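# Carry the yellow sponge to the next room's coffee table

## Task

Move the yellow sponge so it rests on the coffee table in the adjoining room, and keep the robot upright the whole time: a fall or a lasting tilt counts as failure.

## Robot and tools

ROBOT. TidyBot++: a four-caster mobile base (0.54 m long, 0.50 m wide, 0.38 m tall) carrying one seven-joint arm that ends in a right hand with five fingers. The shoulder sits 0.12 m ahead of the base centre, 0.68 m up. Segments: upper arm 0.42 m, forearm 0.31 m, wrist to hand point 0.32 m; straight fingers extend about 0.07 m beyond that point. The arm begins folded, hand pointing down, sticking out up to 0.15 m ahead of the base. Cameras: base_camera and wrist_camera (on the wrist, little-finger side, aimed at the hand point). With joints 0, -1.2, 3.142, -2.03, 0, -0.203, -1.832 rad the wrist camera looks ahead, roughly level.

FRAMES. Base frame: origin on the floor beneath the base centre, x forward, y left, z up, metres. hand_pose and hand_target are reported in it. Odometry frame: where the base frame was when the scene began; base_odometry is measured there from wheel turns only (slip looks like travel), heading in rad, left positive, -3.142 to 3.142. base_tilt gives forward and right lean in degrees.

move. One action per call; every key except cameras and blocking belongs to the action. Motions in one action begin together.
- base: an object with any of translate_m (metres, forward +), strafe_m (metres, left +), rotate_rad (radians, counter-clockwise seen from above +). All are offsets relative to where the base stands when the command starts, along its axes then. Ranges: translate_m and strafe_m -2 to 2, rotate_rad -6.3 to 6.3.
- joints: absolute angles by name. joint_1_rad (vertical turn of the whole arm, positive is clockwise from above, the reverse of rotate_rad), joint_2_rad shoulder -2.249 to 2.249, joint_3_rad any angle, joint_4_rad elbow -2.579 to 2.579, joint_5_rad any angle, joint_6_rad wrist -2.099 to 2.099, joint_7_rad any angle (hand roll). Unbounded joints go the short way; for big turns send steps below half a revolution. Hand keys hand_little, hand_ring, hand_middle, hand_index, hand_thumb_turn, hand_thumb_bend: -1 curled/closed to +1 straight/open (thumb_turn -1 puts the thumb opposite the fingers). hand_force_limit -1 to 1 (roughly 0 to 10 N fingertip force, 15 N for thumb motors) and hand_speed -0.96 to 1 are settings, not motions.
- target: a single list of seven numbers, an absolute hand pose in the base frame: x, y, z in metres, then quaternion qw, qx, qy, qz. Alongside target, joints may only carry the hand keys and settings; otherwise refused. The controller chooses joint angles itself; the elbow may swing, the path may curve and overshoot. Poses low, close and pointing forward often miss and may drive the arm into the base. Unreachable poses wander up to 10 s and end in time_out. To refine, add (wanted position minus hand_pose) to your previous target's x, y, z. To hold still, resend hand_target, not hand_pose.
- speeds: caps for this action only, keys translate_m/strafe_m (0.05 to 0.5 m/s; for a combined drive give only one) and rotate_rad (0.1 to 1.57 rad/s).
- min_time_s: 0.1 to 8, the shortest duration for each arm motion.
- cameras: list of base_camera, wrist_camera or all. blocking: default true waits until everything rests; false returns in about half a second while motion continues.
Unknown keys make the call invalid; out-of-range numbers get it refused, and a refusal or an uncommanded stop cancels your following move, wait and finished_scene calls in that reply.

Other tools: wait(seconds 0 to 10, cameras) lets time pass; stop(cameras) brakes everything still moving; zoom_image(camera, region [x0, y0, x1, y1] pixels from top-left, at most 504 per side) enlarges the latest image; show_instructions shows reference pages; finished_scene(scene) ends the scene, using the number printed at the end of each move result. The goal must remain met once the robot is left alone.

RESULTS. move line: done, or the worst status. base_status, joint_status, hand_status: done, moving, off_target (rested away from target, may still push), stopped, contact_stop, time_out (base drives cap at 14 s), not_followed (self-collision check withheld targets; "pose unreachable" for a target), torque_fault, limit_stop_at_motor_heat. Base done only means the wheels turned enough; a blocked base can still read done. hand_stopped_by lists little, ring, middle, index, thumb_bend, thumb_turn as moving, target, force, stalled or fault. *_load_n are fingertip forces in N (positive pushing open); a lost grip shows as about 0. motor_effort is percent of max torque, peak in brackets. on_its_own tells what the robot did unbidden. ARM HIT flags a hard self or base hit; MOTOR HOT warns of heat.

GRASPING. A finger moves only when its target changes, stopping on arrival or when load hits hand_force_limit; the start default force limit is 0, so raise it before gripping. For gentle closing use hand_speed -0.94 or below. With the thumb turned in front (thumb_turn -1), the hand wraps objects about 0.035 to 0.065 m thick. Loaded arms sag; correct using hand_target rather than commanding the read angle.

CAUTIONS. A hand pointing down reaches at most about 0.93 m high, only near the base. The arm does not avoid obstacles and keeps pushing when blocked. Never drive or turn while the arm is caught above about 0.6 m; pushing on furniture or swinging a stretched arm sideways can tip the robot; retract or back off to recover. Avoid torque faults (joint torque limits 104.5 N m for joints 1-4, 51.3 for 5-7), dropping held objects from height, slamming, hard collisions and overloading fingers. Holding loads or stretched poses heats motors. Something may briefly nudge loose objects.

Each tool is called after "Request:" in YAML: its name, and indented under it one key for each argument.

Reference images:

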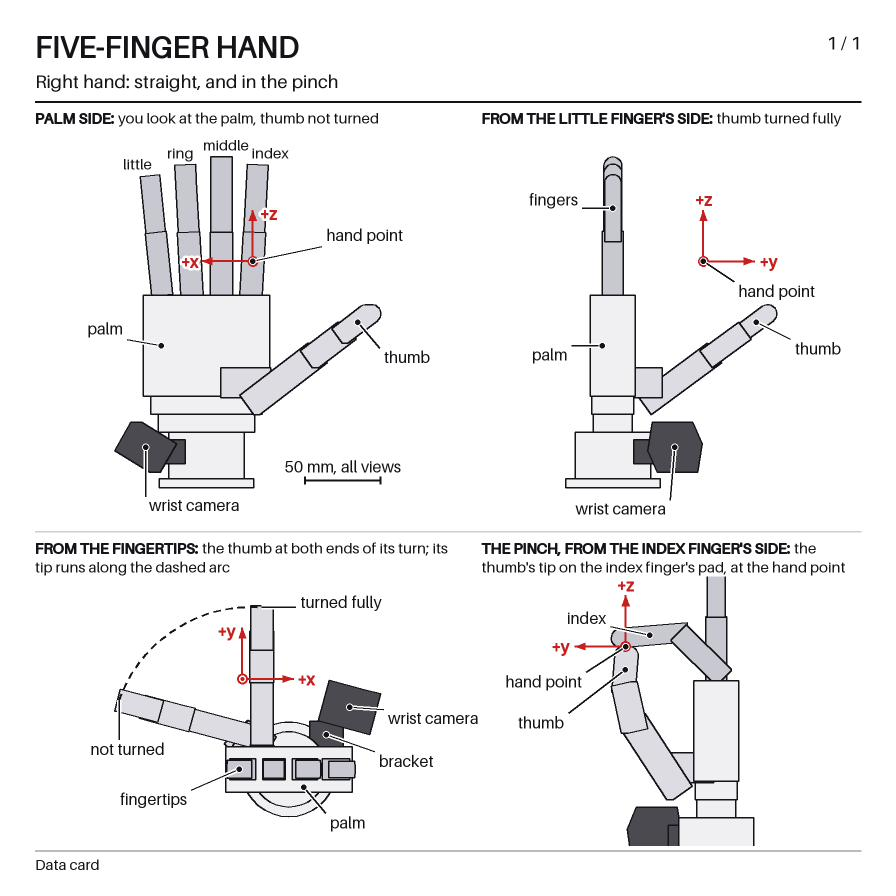

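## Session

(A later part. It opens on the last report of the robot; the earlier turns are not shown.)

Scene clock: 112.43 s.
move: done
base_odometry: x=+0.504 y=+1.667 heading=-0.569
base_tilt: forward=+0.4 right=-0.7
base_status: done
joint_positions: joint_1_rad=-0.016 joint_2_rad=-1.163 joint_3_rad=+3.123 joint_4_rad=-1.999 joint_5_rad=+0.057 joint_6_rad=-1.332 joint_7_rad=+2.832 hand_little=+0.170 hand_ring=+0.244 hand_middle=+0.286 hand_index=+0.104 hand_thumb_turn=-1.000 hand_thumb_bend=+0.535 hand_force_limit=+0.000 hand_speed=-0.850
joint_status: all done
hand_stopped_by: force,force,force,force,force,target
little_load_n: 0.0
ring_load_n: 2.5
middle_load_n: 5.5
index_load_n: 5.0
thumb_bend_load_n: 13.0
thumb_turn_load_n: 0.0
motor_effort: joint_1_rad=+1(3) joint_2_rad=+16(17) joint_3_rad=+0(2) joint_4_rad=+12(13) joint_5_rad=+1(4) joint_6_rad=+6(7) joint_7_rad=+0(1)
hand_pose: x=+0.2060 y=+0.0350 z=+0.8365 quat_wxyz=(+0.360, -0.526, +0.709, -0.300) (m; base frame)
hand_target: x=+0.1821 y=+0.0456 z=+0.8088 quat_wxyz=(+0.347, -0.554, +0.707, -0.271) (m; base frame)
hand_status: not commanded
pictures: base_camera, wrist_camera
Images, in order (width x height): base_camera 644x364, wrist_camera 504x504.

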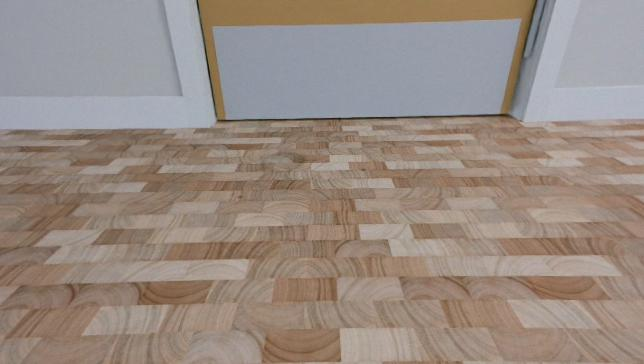

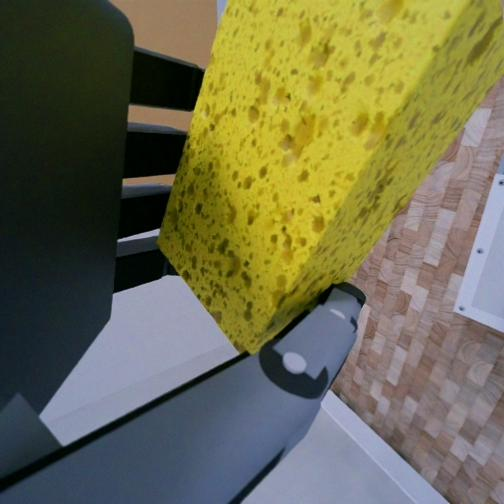

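Request:
move:
  base: {"translate_m":2.0}
  speeds: {"translate_m":0.25}
  cameras: ["base_camera"]

Request:
move:
  base: {"translate_m":0.55}
  speeds: {"translate_m":0.3}
  cameras: ["base_camera"]

Request:
move:
  base: {"rotate_rad":-1.57}
  cameras: ["all"]

Scene clock: 122.10 s.
move: done
base_odometry: x=+2.189 y=+0.589 heading=-0.569
base_tilt: forward=+0.4 right=-0.6
base_status: done
joint_positions: joint_1_rad=-0.011 joint_2_rad=-1.173 joint_3_rad=+3.128 joint_4_rad=-2.002 joint_5_rad=+0.053 joint_6_rad=-1.336 joint_7_rad=+2.832 hand_little=+0.170 hand_ring=+0.244 hand_middle=+0.286 hand_index=+0.104 hand_thumb_turn=-1.000 hand_thumb_bend=+0.535 hand_force_limit=+0.000 hand_speed=-0.850
joint_status: not commanded
hand_stopped_by: force,force,force,force,force,target
little_load_n: 0.0
ring_load_n: 3.0
middle_load_n: 5.0
index_load_n: 5.0
thumb_bend_load_n: 13.0
thumb_turn_load_n: 0.0
motor_effort: joint_1_rad=+1(5) joint_2_rad=+16(19) joint_3_rad=+0(4) joint_4_rad=+11(13) joint_5_rad=+0(2) joint_6_rad=+6(6) joint_7_rad=+0(1)
hand_pose: x=+0.2036 y=+0.0352 z=+0.8351 quat_wxyz=(+0.363, -0.524, +0.711, -0.298) (m; base frame)
hand_target: x=+0.1821 y=+0.0456 z=+0.8088 quat_wxyz=(+0.347, -0.554, +0.707, -0.271) (m; base frame)
hand_status: not commanded
pictures: base_camera
Images, in order (width x height): base_camera 644x364.

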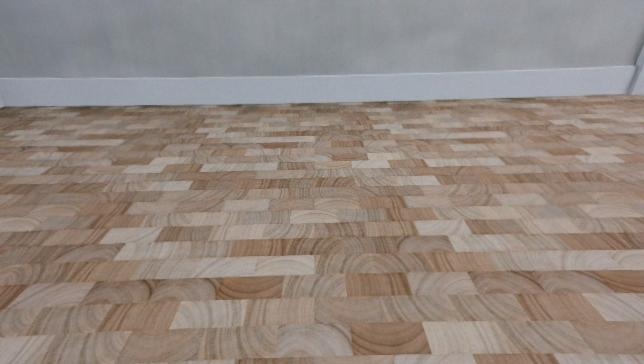

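Scene clock: 124.83 s.
move: done
base_odometry: x=+2.653 y=+0.293 heading=-0.568
base_tilt: forward=+0.4 right=-0.6
base_status: done
joint_positions: joint_1_rad=-0.011 joint_2_rad=-1.173 joint_3_rad=+3.128 joint_4_rad=-2.002 joint_5_rad=+0.053 joint_6_rad=-1.337 joint_7_rad=+2.832 hand_little=+0.170 hand_ring=+0.244 hand_middle=+0.286 hand_index=+0.104 hand_thumb_turn=-1.000 hand_thumb_bend=+0.535 hand_force_limit=+0.000 hand_speed=-0.850
joint_status: not commanded
hand_stopped_by: force,force,force,force,force,target
little_load_n: 0.0
ring_load_n: 3.0
middle_load_n: 5.0
index_load_n: 5.0
thumb_bend_load_n: 13.0
thumb_turn_load_n: 0.5
motor_effort: joint_1_rad=+1(1) joint_2_rad=+16(18) joint_3_rad=+0(1) joint_4_rad=+11(12) joint_5_rad=+0(1) joint_6_rad=+6(6) joint_7_rad=+0(1)
hand_pose: x=+0.2035 y=+0.0352 z=+0.8349 quat_wxyz=(+0.363, -0.524, +0.711, -0.298) (m; base frame)
hand_target: x=+0.1821 y=+0.0456 z=+0.8088 quat_wxyz=(+0.347, -0.554, +0.707, -0.271) (m; base frame)
hand_status: not commanded
pictures: base_camera
Images, in order (width x height): base_camera 644x364.

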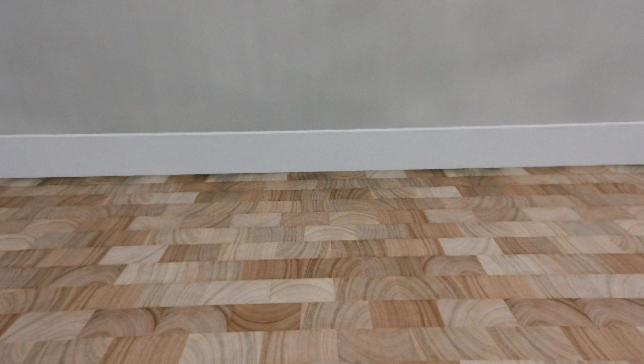

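Scene clock: 127.13 s.
move: done
base_odometry: x=+2.653 y=+0.293 heading=-2.138
base_tilt: forward=+0.4 right=-0.6
base_status: done
joint_positions: joint_1_rad=-0.011 joint_2_rad=-1.173 joint_3_rad=+3.128 joint_4_rad=-2.002 joint_5_rad=+0.053 joint_6_rad=-1.337 joint_7_rad=+2.832 hand_little=+0.170 hand_ring=+0.244 hand_middle=+0.286 hand_index=+0.104 hand_thumb_turn=-1.000 hand_thumb_bend=+0.535 hand_force_limit=+0.000 hand_speed=-0.850
joint_status: not commanded
hand_stopped_by: force,force,force,force,force,target
little_load_n: 0.0
ring_load_n: 3.0
middle_load_n: 5.0
index_load_n: 5.0
thumb_bend_load_n: 13.0
thumb_turn_load_n: 0.0
motor_effort: joint_1_rad=+1(2) joint_2_rad=+15(17) joint_3_rad=+0(1) joint_4_rad=+11(12) joint_5_rad=+1(1) joint_6_rad=+6(6) joint_7_rad=+0(1)
hand_pose: x=+0.2035 y=+0.0352 z=+0.8349 quat_wxyz=(+0.363, -0.524, +0.711, -0.298) (m; base frame)
hand_target: x=+0.1821 y=+0.0456 z=+0.8088 quat_wxyz=(+0.347, -0.554, +0.707, -0.271) (m; base frame)
hand_status: not commanded
pictures: base_camera, wrist_camera
Images, in order (width x height): base_camera 644x364, wrist_camera 504x504.

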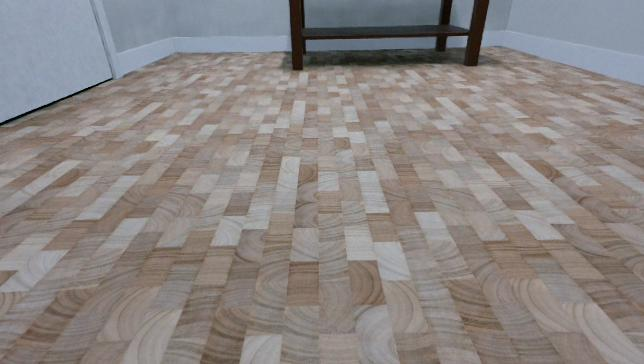

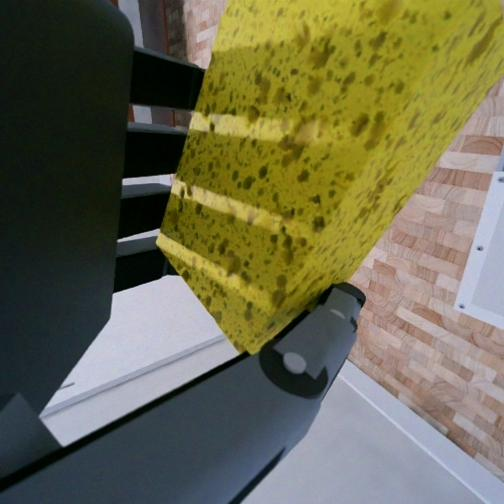

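Request:
move:
  base: {"translate_m":1.2, "strafe_m":-0.35}
  cameras: ["all"]

Scene clock: 130.50 s.
move: done
base_odometry: x=+1.713 y=-0.531 heading=-2.139
base_tilt: forward=+0.4 right=-0.6
base_status: done
joint_positions: joint_1_rad=-0.011 joint_2_rad=-1.174 joint_3_rad=+3.128 joint_4_rad=-2.002 joint_5_rad=+0.053 joint_6_rad=-1.337 joint_7_rad=+2.832 hand_little=+0.170 hand_ring=+0.244 hand_middle=+0.286 hand_index=+0.104 hand_thumb_turn=-1.000 hand_thumb_bend=+0.535 hand_force_limit=+0.000 hand_speed=-0.850
joint_status: not commanded
hand_stopped_by: force,force,force,force,force,target
little_load_n: 0.0
ring_load_n: 3.0
middle_load_n: 5.5
index_load_n: 5.0
thumb_bend_load_n: 13.0
thumb_turn_load_n: 0.5
motor_effort: joint_1_rad=+1(2) joint_2_rad=+16(19) joint_3_rad=+0(1) joint_4_rad=+11(12) joint_5_rad=+1(1) joint_6_rad=+6(6) joint_7_rad=+0(0)
hand_pose: x=+0.2033 y=+0.0352 z=+0.8347 quat_wxyz=(+0.363, -0.524, +0.711, -0.298) (m; base frame)
hand_target: x=+0.1821 y=+0.0456 z=+0.8088 quat_wxyz=(+0.347, -0.554, +0.707, -0.271) (m; base frame)
hand_status: not commanded
pictures: base_camera, wrist_camera
Images, in order (width x height): base_camera 644x364, wrist_camera 504x504.

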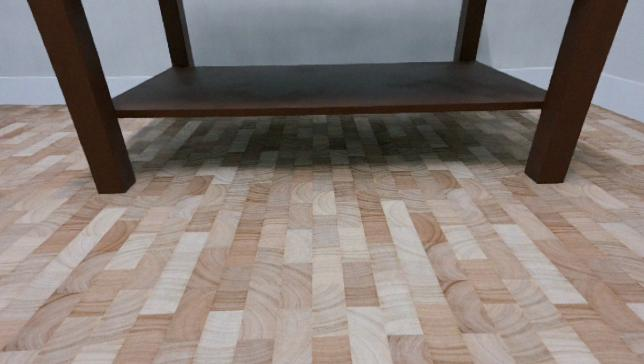

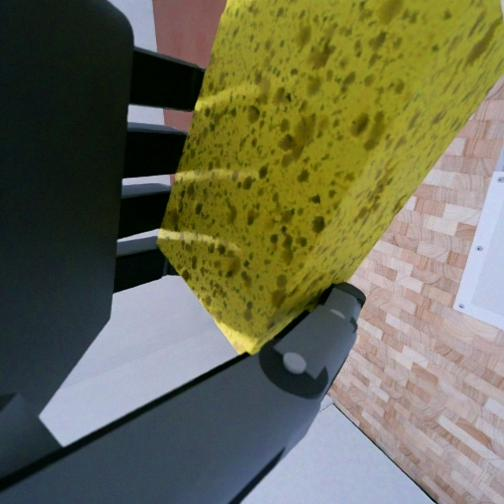

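Request:
move:
  base: {"translate_m":0.55}
  speeds: {"translate_m":0.3}
  cameras: ["base_camera"]

Request:
move:
  target: [0.62, 0.05, 0.80, 0.2706, -0.6533, 0.6533, -0.2706]
  min_time_s: 3
  cameras: ["all"]

Scene clock: 193.47 s.
move: done
base_odometry: x=+1.417 y=-0.995 heading=-2.139
base_tilt: forward=+0.4 right=-0.6
base_status: done
joint_positions: joint_1_rad=-0.011 joint_2_rad=-1.174 joint_3_rad=+3.128 joint_4_rad=-2.003 joint_5_rad=+0.053 joint_6_rad=-1.337 joint_7_rad=+2.832 hand_little=+0.170 hand_ring=+0.244 hand_middle=+0.286 hand_index=+0.104 hand_thumb_turn=-1.000 hand_thumb_bend=+0.535 hand_force_limit=+0.000 hand_speed=-0.850
joint_status: not commanded
hand_stopped_by: force,force,force,force,force,target
little_load_n: 0.0
ring_load_n: 2.5
middle_load_n: 5.0
index_load_n: 4.5
thumb_bend_load_n: 13.0
thumb_turn_load_n: 0.5
motor_effort: joint_1_rad=+1(1) joint_2_rad=+15(18) joint_3_rad=+0(1) joint_4_rad=+10(12) joint_5_rad=+0(1) joint_6_rad=+6(6) joint_7_rad=+0(0)
hand_pose: x=+0.2033 y=+0.0352 z=+0.8346 quat_wxyz=(+0.363, -0.524, +0.711, -0.298) (m; base frame)
hand_target: x=+0.1821 y=+0.0456 z=+0.8088 quat_wxyz=(+0.347, -0.554, +0.707, -0.271) (m; base frame)
hand_status: not commanded
pictures: base_camera
Images, in order (width x height): base_camera 644x364.

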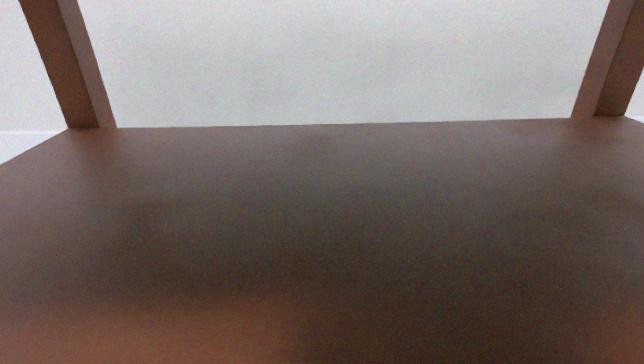

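Scene clock: 196.77 s.
move: done
base_odometry: x=+1.417 y=-0.995 heading=-2.139
base_tilt: forward=+0.4 right=-0.6
base_status: not commanded
joint_positions: joint_1_rad=-0.011 joint_2_rad=-0.021 joint_3_rad=+3.128 joint_4_rad=-1.701 joint_5_rad=+0.053 joint_6_rad=-0.770 joint_7_rad=+2.984 hand_little=+0.170 hand_ring=+0.244 hand_middle=+0.286 hand_index=+0.104 hand_thumb_turn=-1.000 hand_thumb_bend=+0.535 hand_force_limit=+0.000 hand_speed=-0.850
joint_status: not commanded
hand_stopped_by: force,force,force,force,force,target
little_load_n: 0.0
ring_load_n: 3.0
middle_load_n: 5.0
index_load_n: 5.0
thumb_bend_load_n: 13.0
thumb_turn_load_n: 0.5
motor_effort: joint_1_rad=+1(1) joint_2_rad=-15(17) joint_3_rad=-1(1) joint_4_rad=+13(14) joint_5_rad=+1(1) joint_6_rad=+4(6) joint_7_rad=+0(1)
hand_pose: x=+0.5850 y=+0.0391 z=+0.7838 quat_wxyz=(+0.246, -0.628, +0.700, -0.235) (m; base frame)
hand_target: x=+0.6200 y=+0.0500 z=+0.8000 quat_wxyz=(+0.271, -0.653, +0.653, -0.271) (m; base frame)
hand_status: done (0.040 m and 7.9 deg from the pose sent, 0.418 m and 19.7 deg at the start)
pictures: base_camera, wrist_camera
Images, in order (width x height): base_camera 644x364, wrist_camera 504x504.

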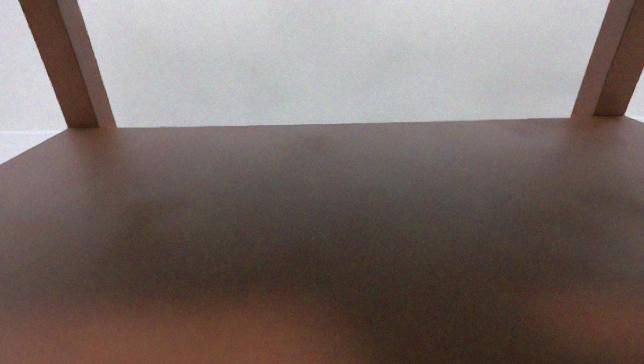

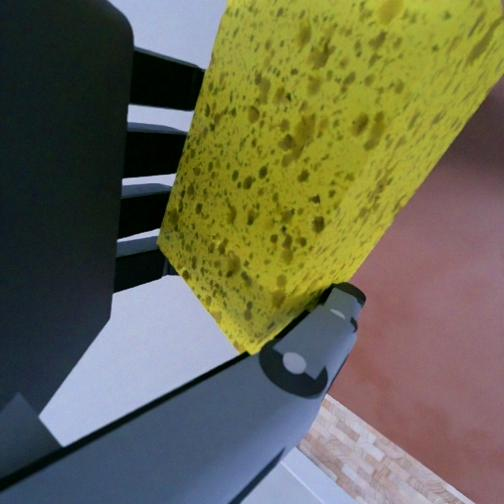

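Request:
move:
  target: [0.72, 0.05, 0.62, 0.2706, -0.6533, 0.6533, -0.2706]
  min_time_s: 2.5
  cameras: ["wrist_camera"]

Scene clock: 200.03 s.
move: done
base_odometry: x=+1.417 y=-0.995 heading=-2.139
base_tilt: forward=+0.5 right=-0.6
base_status: not commanded
joint_positions: joint_1_rad=+0.113 joint_2_rad=+0.356 joint_3_rad=+2.920 joint_4_rad=-1.756 joint_5_rad=+0.596 joint_6_rad=-0.296 joint_7_rad=+2.568 hand_little=+0.170 hand_ring=+0.244 hand_middle=+0.286 hand_index=+0.104 hand_thumb_turn=-1.000 hand_thumb_bend=+0.535 hand_force_limit=+0.000 hand_speed=-0.850
joint_status: not commanded
hand_stopped_by: force,force,force,force,force,target
little_load_n: 0.0
ring_load_n: 2.5
middle_load_n: 5.5
index_load_n: 5.0
thumb_bend_load_n: 13.0
thumb_turn_load_n: 0.0
motor_effort: joint_1_rad=+1(1) joint_2_rad=-25(26) joint_3_rad=-2(2) joint_4_rad=+11(14) joint_5_rad=+1(2) joint_6_rad=+4(4) joint_7_rad=+0(1)
hand_pose: x=+0.7166 y=+0.0392 z=+0.6466 quat_wxyz=(+0.255, -0.652, +0.654, -0.287) (m; base frame)
hand_target: x=+0.7200 y=+0.0500 z=+0.6200 quat_wxyz=(+0.271, -0.653, +0.653, -0.271) (m; base frame)
hand_status: done (0.029 m and 2.6 deg from the pose sent, 0.213 m and 7.9 deg at the start)
pictures: wrist_camera
Images, in order (width x height): wrist_camera 504x504.

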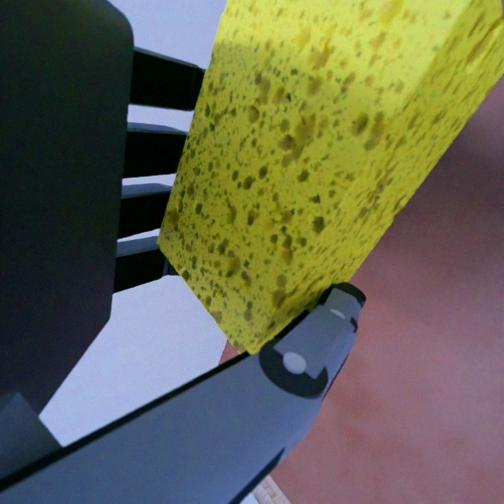

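Request:
move:
  target: [0.72, 0.05, 0.54, 0.2706, -0.6533, 0.6533, -0.2706]
  min_time_s: 2.0
  cameras: ["wrist_camera"]

Scene clock: 202.40 s.
move: done
base_odometry: x=+1.417 y=-0.995 heading=-2.139
base_tilt: forward=+0.4 right=-0.6
base_status: not commanded
joint_positions: joint_1_rad=-0.154 joint_2_rad=+0.466 joint_3_rad=+3.307 joint_4_rad=-1.875 joint_5_rad=+0.636 joint_6_rad=+0.003 joint_7_rad=+2.441 hand_little=+0.170 hand_ring=+0.244 hand_middle=+0.286 hand_index=+0.104 hand_thumb_turn=-1.000 hand_thumb_bend=+0.535 hand_force_limit=+0.000 hand_speed=-0.850
joint_status: not commanded
hand_stopped_by: force,force,force,force,force,target
little_load_n: 0.5
ring_load_n: 3.0
middle_load_n: 5.5
index_load_n: 5.0
thumb_bend_load_n: 13.0
thumb_turn_load_n: 0.0
motor_effort: joint_1_rad=+1(1) joint_2_rad=-26(27) joint_3_rad=+0(2) joint_4_rad=+10(12) joint_5_rad=+1(2) joint_6_rad=+4(4) joint_7_rad=+0(1)
hand_pose: x=+0.7272 y=+0.0323 z=+0.5732 quat_wxyz=(+0.265, -0.641, +0.658, -0.292) (m; base frame)
hand_target: x=+0.7200 y=+0.0500 z=+0.5400 quat_wxyz=(+0.271, -0.653, +0.653, -0.271) (m; base frame)
hand_status: done (0.038 m and 3.0 deg from the pose sent, 0.107 m and 2.6 deg at the start)
pictures: wrist_camera
Images, in order (width x height): wrist_camera 504x504.

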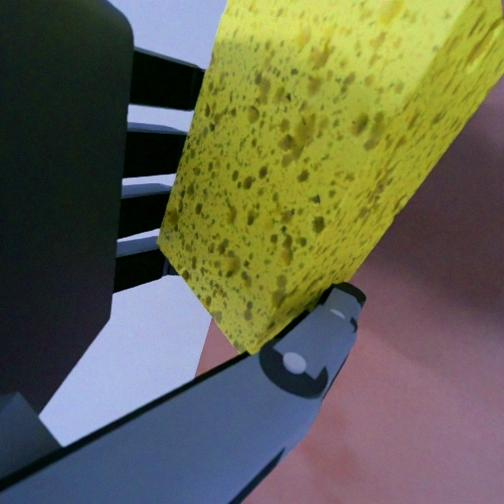

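Request:
move:
  target: [0.72, 0.05, 0.50, 0.2706, -0.6533, 0.6533, -0.2706]
  min_time_s: 1.5
  cameras: ["wrist_camera"]

Request:
move:
  target: [0.72, 0.05, 0.47, 0.2706, -0.6533, 0.6533, -0.2706]
  min_time_s: 1.5
  cameras: ["wrist_camera"]

Scene clock: 204.30 s.
move: done
base_odometry: x=+1.417 y=-0.995 heading=-2.139
base_tilt: forward=+0.5 right=-0.6
base_status: not commanded
joint_positions: joint_1_rad=-0.229 joint_2_rad=+0.553 joint_3_rad=+3.416 joint_4_rad=-1.913 joint_5_rad=+0.618 joint_6_rad=+0.134 joint_7_rad=+2.440 hand_little=+0.170 hand_ring=+0.244 hand_middle=+0.286 hand_index=+0.104 hand_thumb_turn=-1.000 hand_thumb_bend=+0.535 hand_force_limit=+0.000 hand_speed=-0.850
joint_status: not commanded
hand_stopped_by: force,force,force,force,force,target
little_load_n: 0.0
ring_load_n: 3.0
middle_load_n: 5.5
index_load_n: 5.0
thumb_bend_load_n: 13.0
thumb_turn_load_n: 0.0
motor_effort: joint_1_rad=+1(1) joint_2_rad=-27(28) joint_3_rad=+1(2) joint_4_rad=+9(11) joint_5_rad=+0(1) joint_6_rad=+3(4) joint_7_rad=+0(0)
hand_pose: x=+0.7263 y=+0.0375 z=+0.5298 quat_wxyz=(+0.265, -0.651, +0.652, -0.285) (m; base frame)
hand_target: x=+0.7200 y=+0.0500 z=+0.5000 quat_wxyz=(+0.271, -0.653, +0.653, -0.271) (m; base frame)
hand_status: done (0.033 m and 1.8 deg from the pose sent, 0.076 m and 3.0 deg at the start)
pictures: wrist_camera
Images, in order (width x height): wrist_camera 504x504.

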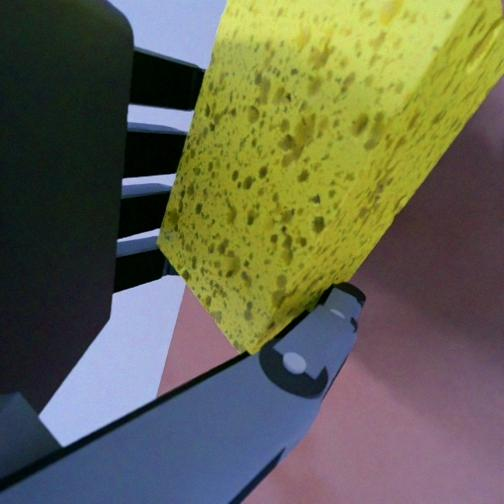

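Scene clock: 206.10 s.
move: done
base_odometry: x=+1.417 y=-0.995 heading=-2.139
base_tilt: forward=+0.5 right=-0.6
base_status: not commanded
joint_positions: joint_1_rad=-0.254 joint_2_rad=+0.622 joint_3_rad=+3.455 joint_4_rad=-1.933 joint_5_rad=+0.546 joint_6_rad=+0.220 joint_7_rad=+2.453 hand_little=+0.170 hand_ring=+0.244 hand_middle=+0.286 hand_index=+0.104 hand_thumb_turn=-1.000 hand_thumb_bend=+0.535 hand_force_limit=+0.000 hand_speed=-0.850
joint_status: not commanded
hand_stopped_by: force,force,force,force,force,target
little_load_n: 0.5
ring_load_n: 3.0
middle_load_n: 5.0
index_load_n: 5.0
thumb_bend_load_n: 13.0
thumb_turn_load_n: 0.0
motor_effort: joint_1_rad=+1(1) joint_2_rad=-28(28) joint_3_rad=+2(2) joint_4_rad=+9(9) joint_5_rad=-1(1) joint_6_rad=+4(4) joint_7_rad=+0(0)
hand_pose: x=+0.7272 y=+0.0438 z=+0.4992 quat_wxyz=(+0.272, -0.641, +0.663, -0.274) (m; base frame)
hand_target: x=+0.7200 y=+0.0500 z=+0.4700 quat_wxyz=(+0.271, -0.653, +0.653, -0.271) (m; base frame)
hand_status: done (0.031 m and 1.8 deg from the pose sent, 0.061 m and 1.8 deg at the start)
pictures: wrist_camera
Images, in order (width x height): wrist_camera 504x504.

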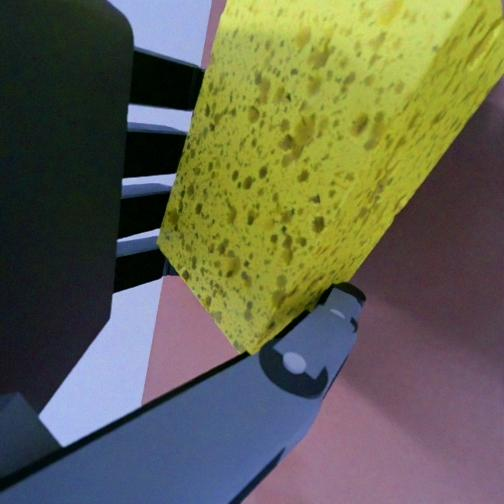

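Request:
move:
  target: [0.72, 0.05, 0.45, 0.2706, -0.6533, 0.6533, -0.2706]
  min_time_s: 1.2
  cameras: ["wrist_camera"]

Request:
move:
  target: [0.72, 0.05, 0.435, 0.2706, -0.6533, 0.6533, -0.2706]
  min_time_s: 1.2
  cameras: ["wrist_camera"]

Scene clock: 207.70 s.
move: done
base_odometry: x=+1.417 y=-0.995 heading=-2.139
base_tilt: forward=+0.4 right=-0.6
base_status: not commanded
joint_positions: joint_1_rad=-0.265 joint_2_rad=+0.664 joint_3_rad=+3.473 joint_4_rad=-1.941 joint_5_rad=+0.504 joint_6_rad=+0.275 joint_7_rad=+2.476 hand_little=+0.170 hand_ring=+0.244 hand_middle=+0.286 hand_index=+0.104 hand_thumb_turn=-1.000 hand_thumb_bend=+0.535 hand_force_limit=+0.000 hand_speed=-0.850
joint_status: not commanded
hand_stopped_by: force,force,force,force,force,target
little_load_n: 0.0
ring_load_n: 2.5
middle_load_n: 4.0
index_load_n: 5.0
thumb_bend_load_n: 13.0
thumb_turn_load_n: 0.0
motor_effort: joint_1_rad=+1(1) joint_2_rad=-27(28) joint_3_rad=+1(2) joint_4_rad=+7(9) joint_5_rad=-1(1) joint_6_rad=+4(4) joint_7_rad=+0(0)
hand_pose: x=+0.7294 y=+0.0459 z=+0.4823 quat_wxyz=(+0.276, -0.640, +0.663, -0.273) (m; base frame)
hand_target: x=+0.7200 y=+0.0500 z=+0.4500 quat_wxyz=(+0.271, -0.653, +0.653, -0.271) (m; base frame)
hand_status: done (0.034 m and 2.0 deg from the pose sent, 0.050 m and 1.8 deg at the start)
pictures: wrist_camera
Images, in order (width x height): wrist_camera 504x504.

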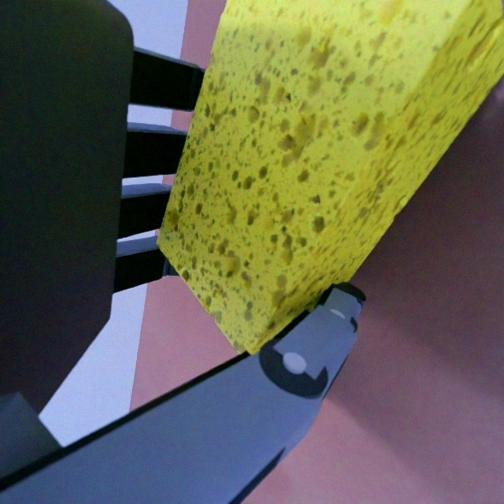

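Scene clock: 209.20 s.
move: done
base_odometry: x=+1.417 y=-0.995 heading=-2.139
base_tilt: forward=+0.4 right=-0.6
base_status: not commanded
joint_positions: joint_1_rad=-0.270 joint_2_rad=+0.679 joint_3_rad=+3.487 joint_4_rad=-1.945 joint_5_rad=+0.476 joint_6_rad=+0.318 joint_7_rad=+2.492 hand_little=+0.170 hand_ring=+0.244 hand_middle=+0.285 hand_index=+0.104 hand_thumb_turn=-1.000 hand_thumb_bend=+0.535 hand_force_limit=+0.000 hand_speed=-0.850
joint_status: not commanded
hand_stopped_by: force,force,force,force,force,target
little_load_n: 0.0
ring_load_n: 2.5
middle_load_n: 0.0
index_load_n: 4.0
thumb_bend_load_n: 13.5
thumb_turn_load_n: 0.0
motor_effort: joint_1_rad=+1(1) joint_2_rad=-24(27) joint_3_rad=+1(2) joint_4_rad=+7(8) joint_5_rad=+0(1) joint_6_rad=+3(4) joint_7_rad=+0(0)
hand_pose: x=+0.7358 y=+0.0462 z=+0.4813 quat_wxyz=(+0.286, -0.635, +0.662, -0.278) (m; base frame)
hand_target: x=+0.7200 y=+0.0500 z=+0.4350 quat_wxyz=(+0.271, -0.653, +0.653, -0.271) (m; base frame)
hand_status: done (0.049 m and 3.0 deg from the pose sent, 0.048 m and 2.0 deg at the start)
pictures: wrist_camera
Images, in order (width x height): wrist_camera 504x504.

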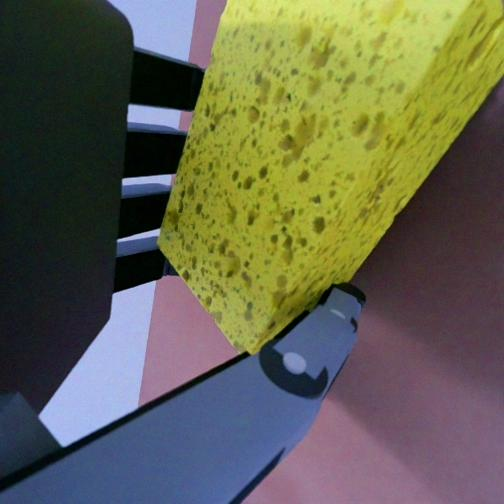

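Request:
move:
  joints: {"hand_little":1,"hand_ring":1,"hand_middle":1,"hand_index":1,"hand_thumb_bend":1,"hand_speed":-0.7}
  cameras: ["wrist_camera"]

Scene clock: 210.87 s.
move: done
base_odometry: x=+1.417 y=-0.995 heading=-2.139
base_tilt: forward=+0.4 right=-0.5
base_status: not commanded
joint_positions: joint_1_rad=-0.272 joint_2_rad=+0.706 joint_3_rad=+3.487 joint_4_rad=-1.947 joint_5_rad=+0.475 joint_6_rad=+0.323 joint_7_rad=+2.492 hand_little=+1.000 hand_ring=+1.000 hand_middle=+1.000 hand_index=+1.000 hand_thumb_turn=-1.000 hand_thumb_bend=+1.000 hand_force_limit=+0.000 hand_speed=-0.700
joint_status: all done
hand_stopped_by: target,target,target,target,target,target
little_load_n: 0.0
ring_load_n: 0.0
middle_load_n: 0.0
index_load_n: 0.0
thumb_bend_load_n: -0.5
thumb_turn_load_n: -0.5
motor_effort: joint_1_rad=+1(1) joint_2_rad=-28(29) joint_3_rad=+2(3) joint_4_rad=+6(8) joint_5_rad=-1(1) joint_6_rad=+3(4) joint_7_rad=+0(0)
hand_pose: x=+0.7300 y=+0.0468 z=+0.4649 quat_wxyz=(+0.277, -0.640, +0.663, -0.271) (m; base frame)
hand_target: x=+0.7200 y=+0.0500 z=+0.4350 quat_wxyz=(+0.271, -0.653, +0.653, -0.271) (m; base frame)
hand_status: not commanded
pictures: wrist_camera
Images, in order (width x height): wrist_camera 504x504.

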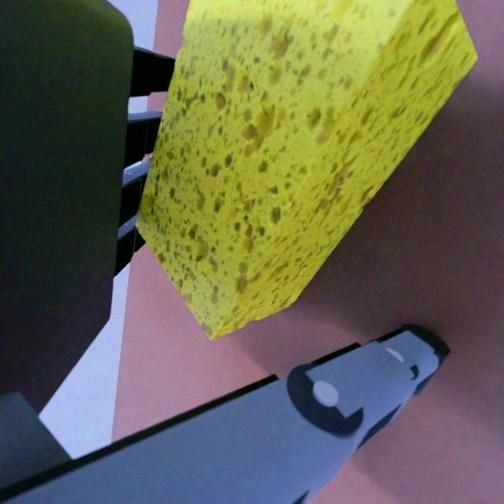

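Sponge placed. Lift off straight up.

Request:
move:
  target: [0.715, 0.06, 0.62, 0.2706, -0.6533, 0.6533, -0.2706]
  min_time_s: 2
  cameras: ["wrist_camera"]

Scene clock: 213.57 s.
move: done
base_odometry: x=+1.417 y=-0.995 heading=-2.139
base_tilt: forward=+0.4 right=-0.6
base_status: not commanded
joint_positions: joint_1_rad=+0.062 joint_2_rad=+0.413 joint_3_rad=+2.957 joint_4_rad=-1.835 joint_5_rad=+0.611 joint_6_rad=-0.142 joint_7_rad=+2.492 hand_little=+1.000 hand_ring=+1.000 hand_middle=+1.000 hand_index=+1.000 hand_thumb_turn=-1.000 hand_thumb_bend=+1.000 hand_force_limit=+0.000 hand_speed=-0.700
joint_status: not commanded
hand_stopped_by: target,target,target,target,target,target
little_load_n: 0.0
ring_load_n: 0.0
middle_load_n: 0.0
index_load_n: 0.0
thumb_bend_load_n: 0.0
thumb_turn_load_n: 0.0
motor_effort: joint_1_rad=+1(1) joint_2_rad=-25(29) joint_3_rad=-2(3) joint_4_rad=+11(12) joint_5_rad=+1(1) joint_6_rad=+4(4) joint_7_rad=+0(1)
hand_pose: x=+0.7116 y=+0.0786 z=+0.6036 quat_wxyz=(+0.287, -0.654, +0.654, -0.251) (m; base frame)
hand_target: x=+0.7150 y=+0.0600 z=+0.6200 quat_wxyz=(+0.271, -0.653, +0.653, -0.271) (m; base frame)
hand_status: done (0.025 m and 2.9 deg from the pose sent, 0.156 m and 2.0 deg at the start)
pictures: wrist_camera
Images, in order (width x height): wrist_camera 504x504.

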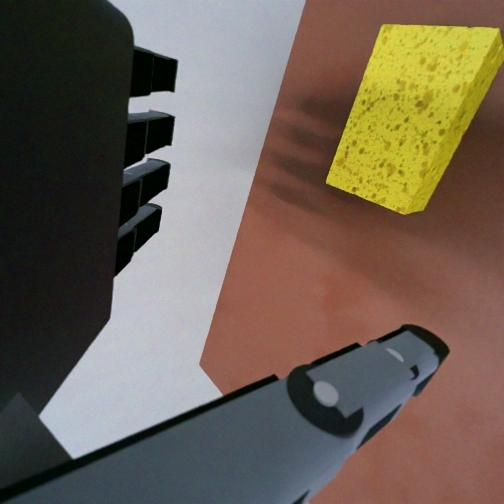

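Request:
finished_scene:
  scene: 1

The scene is finished: the task was done.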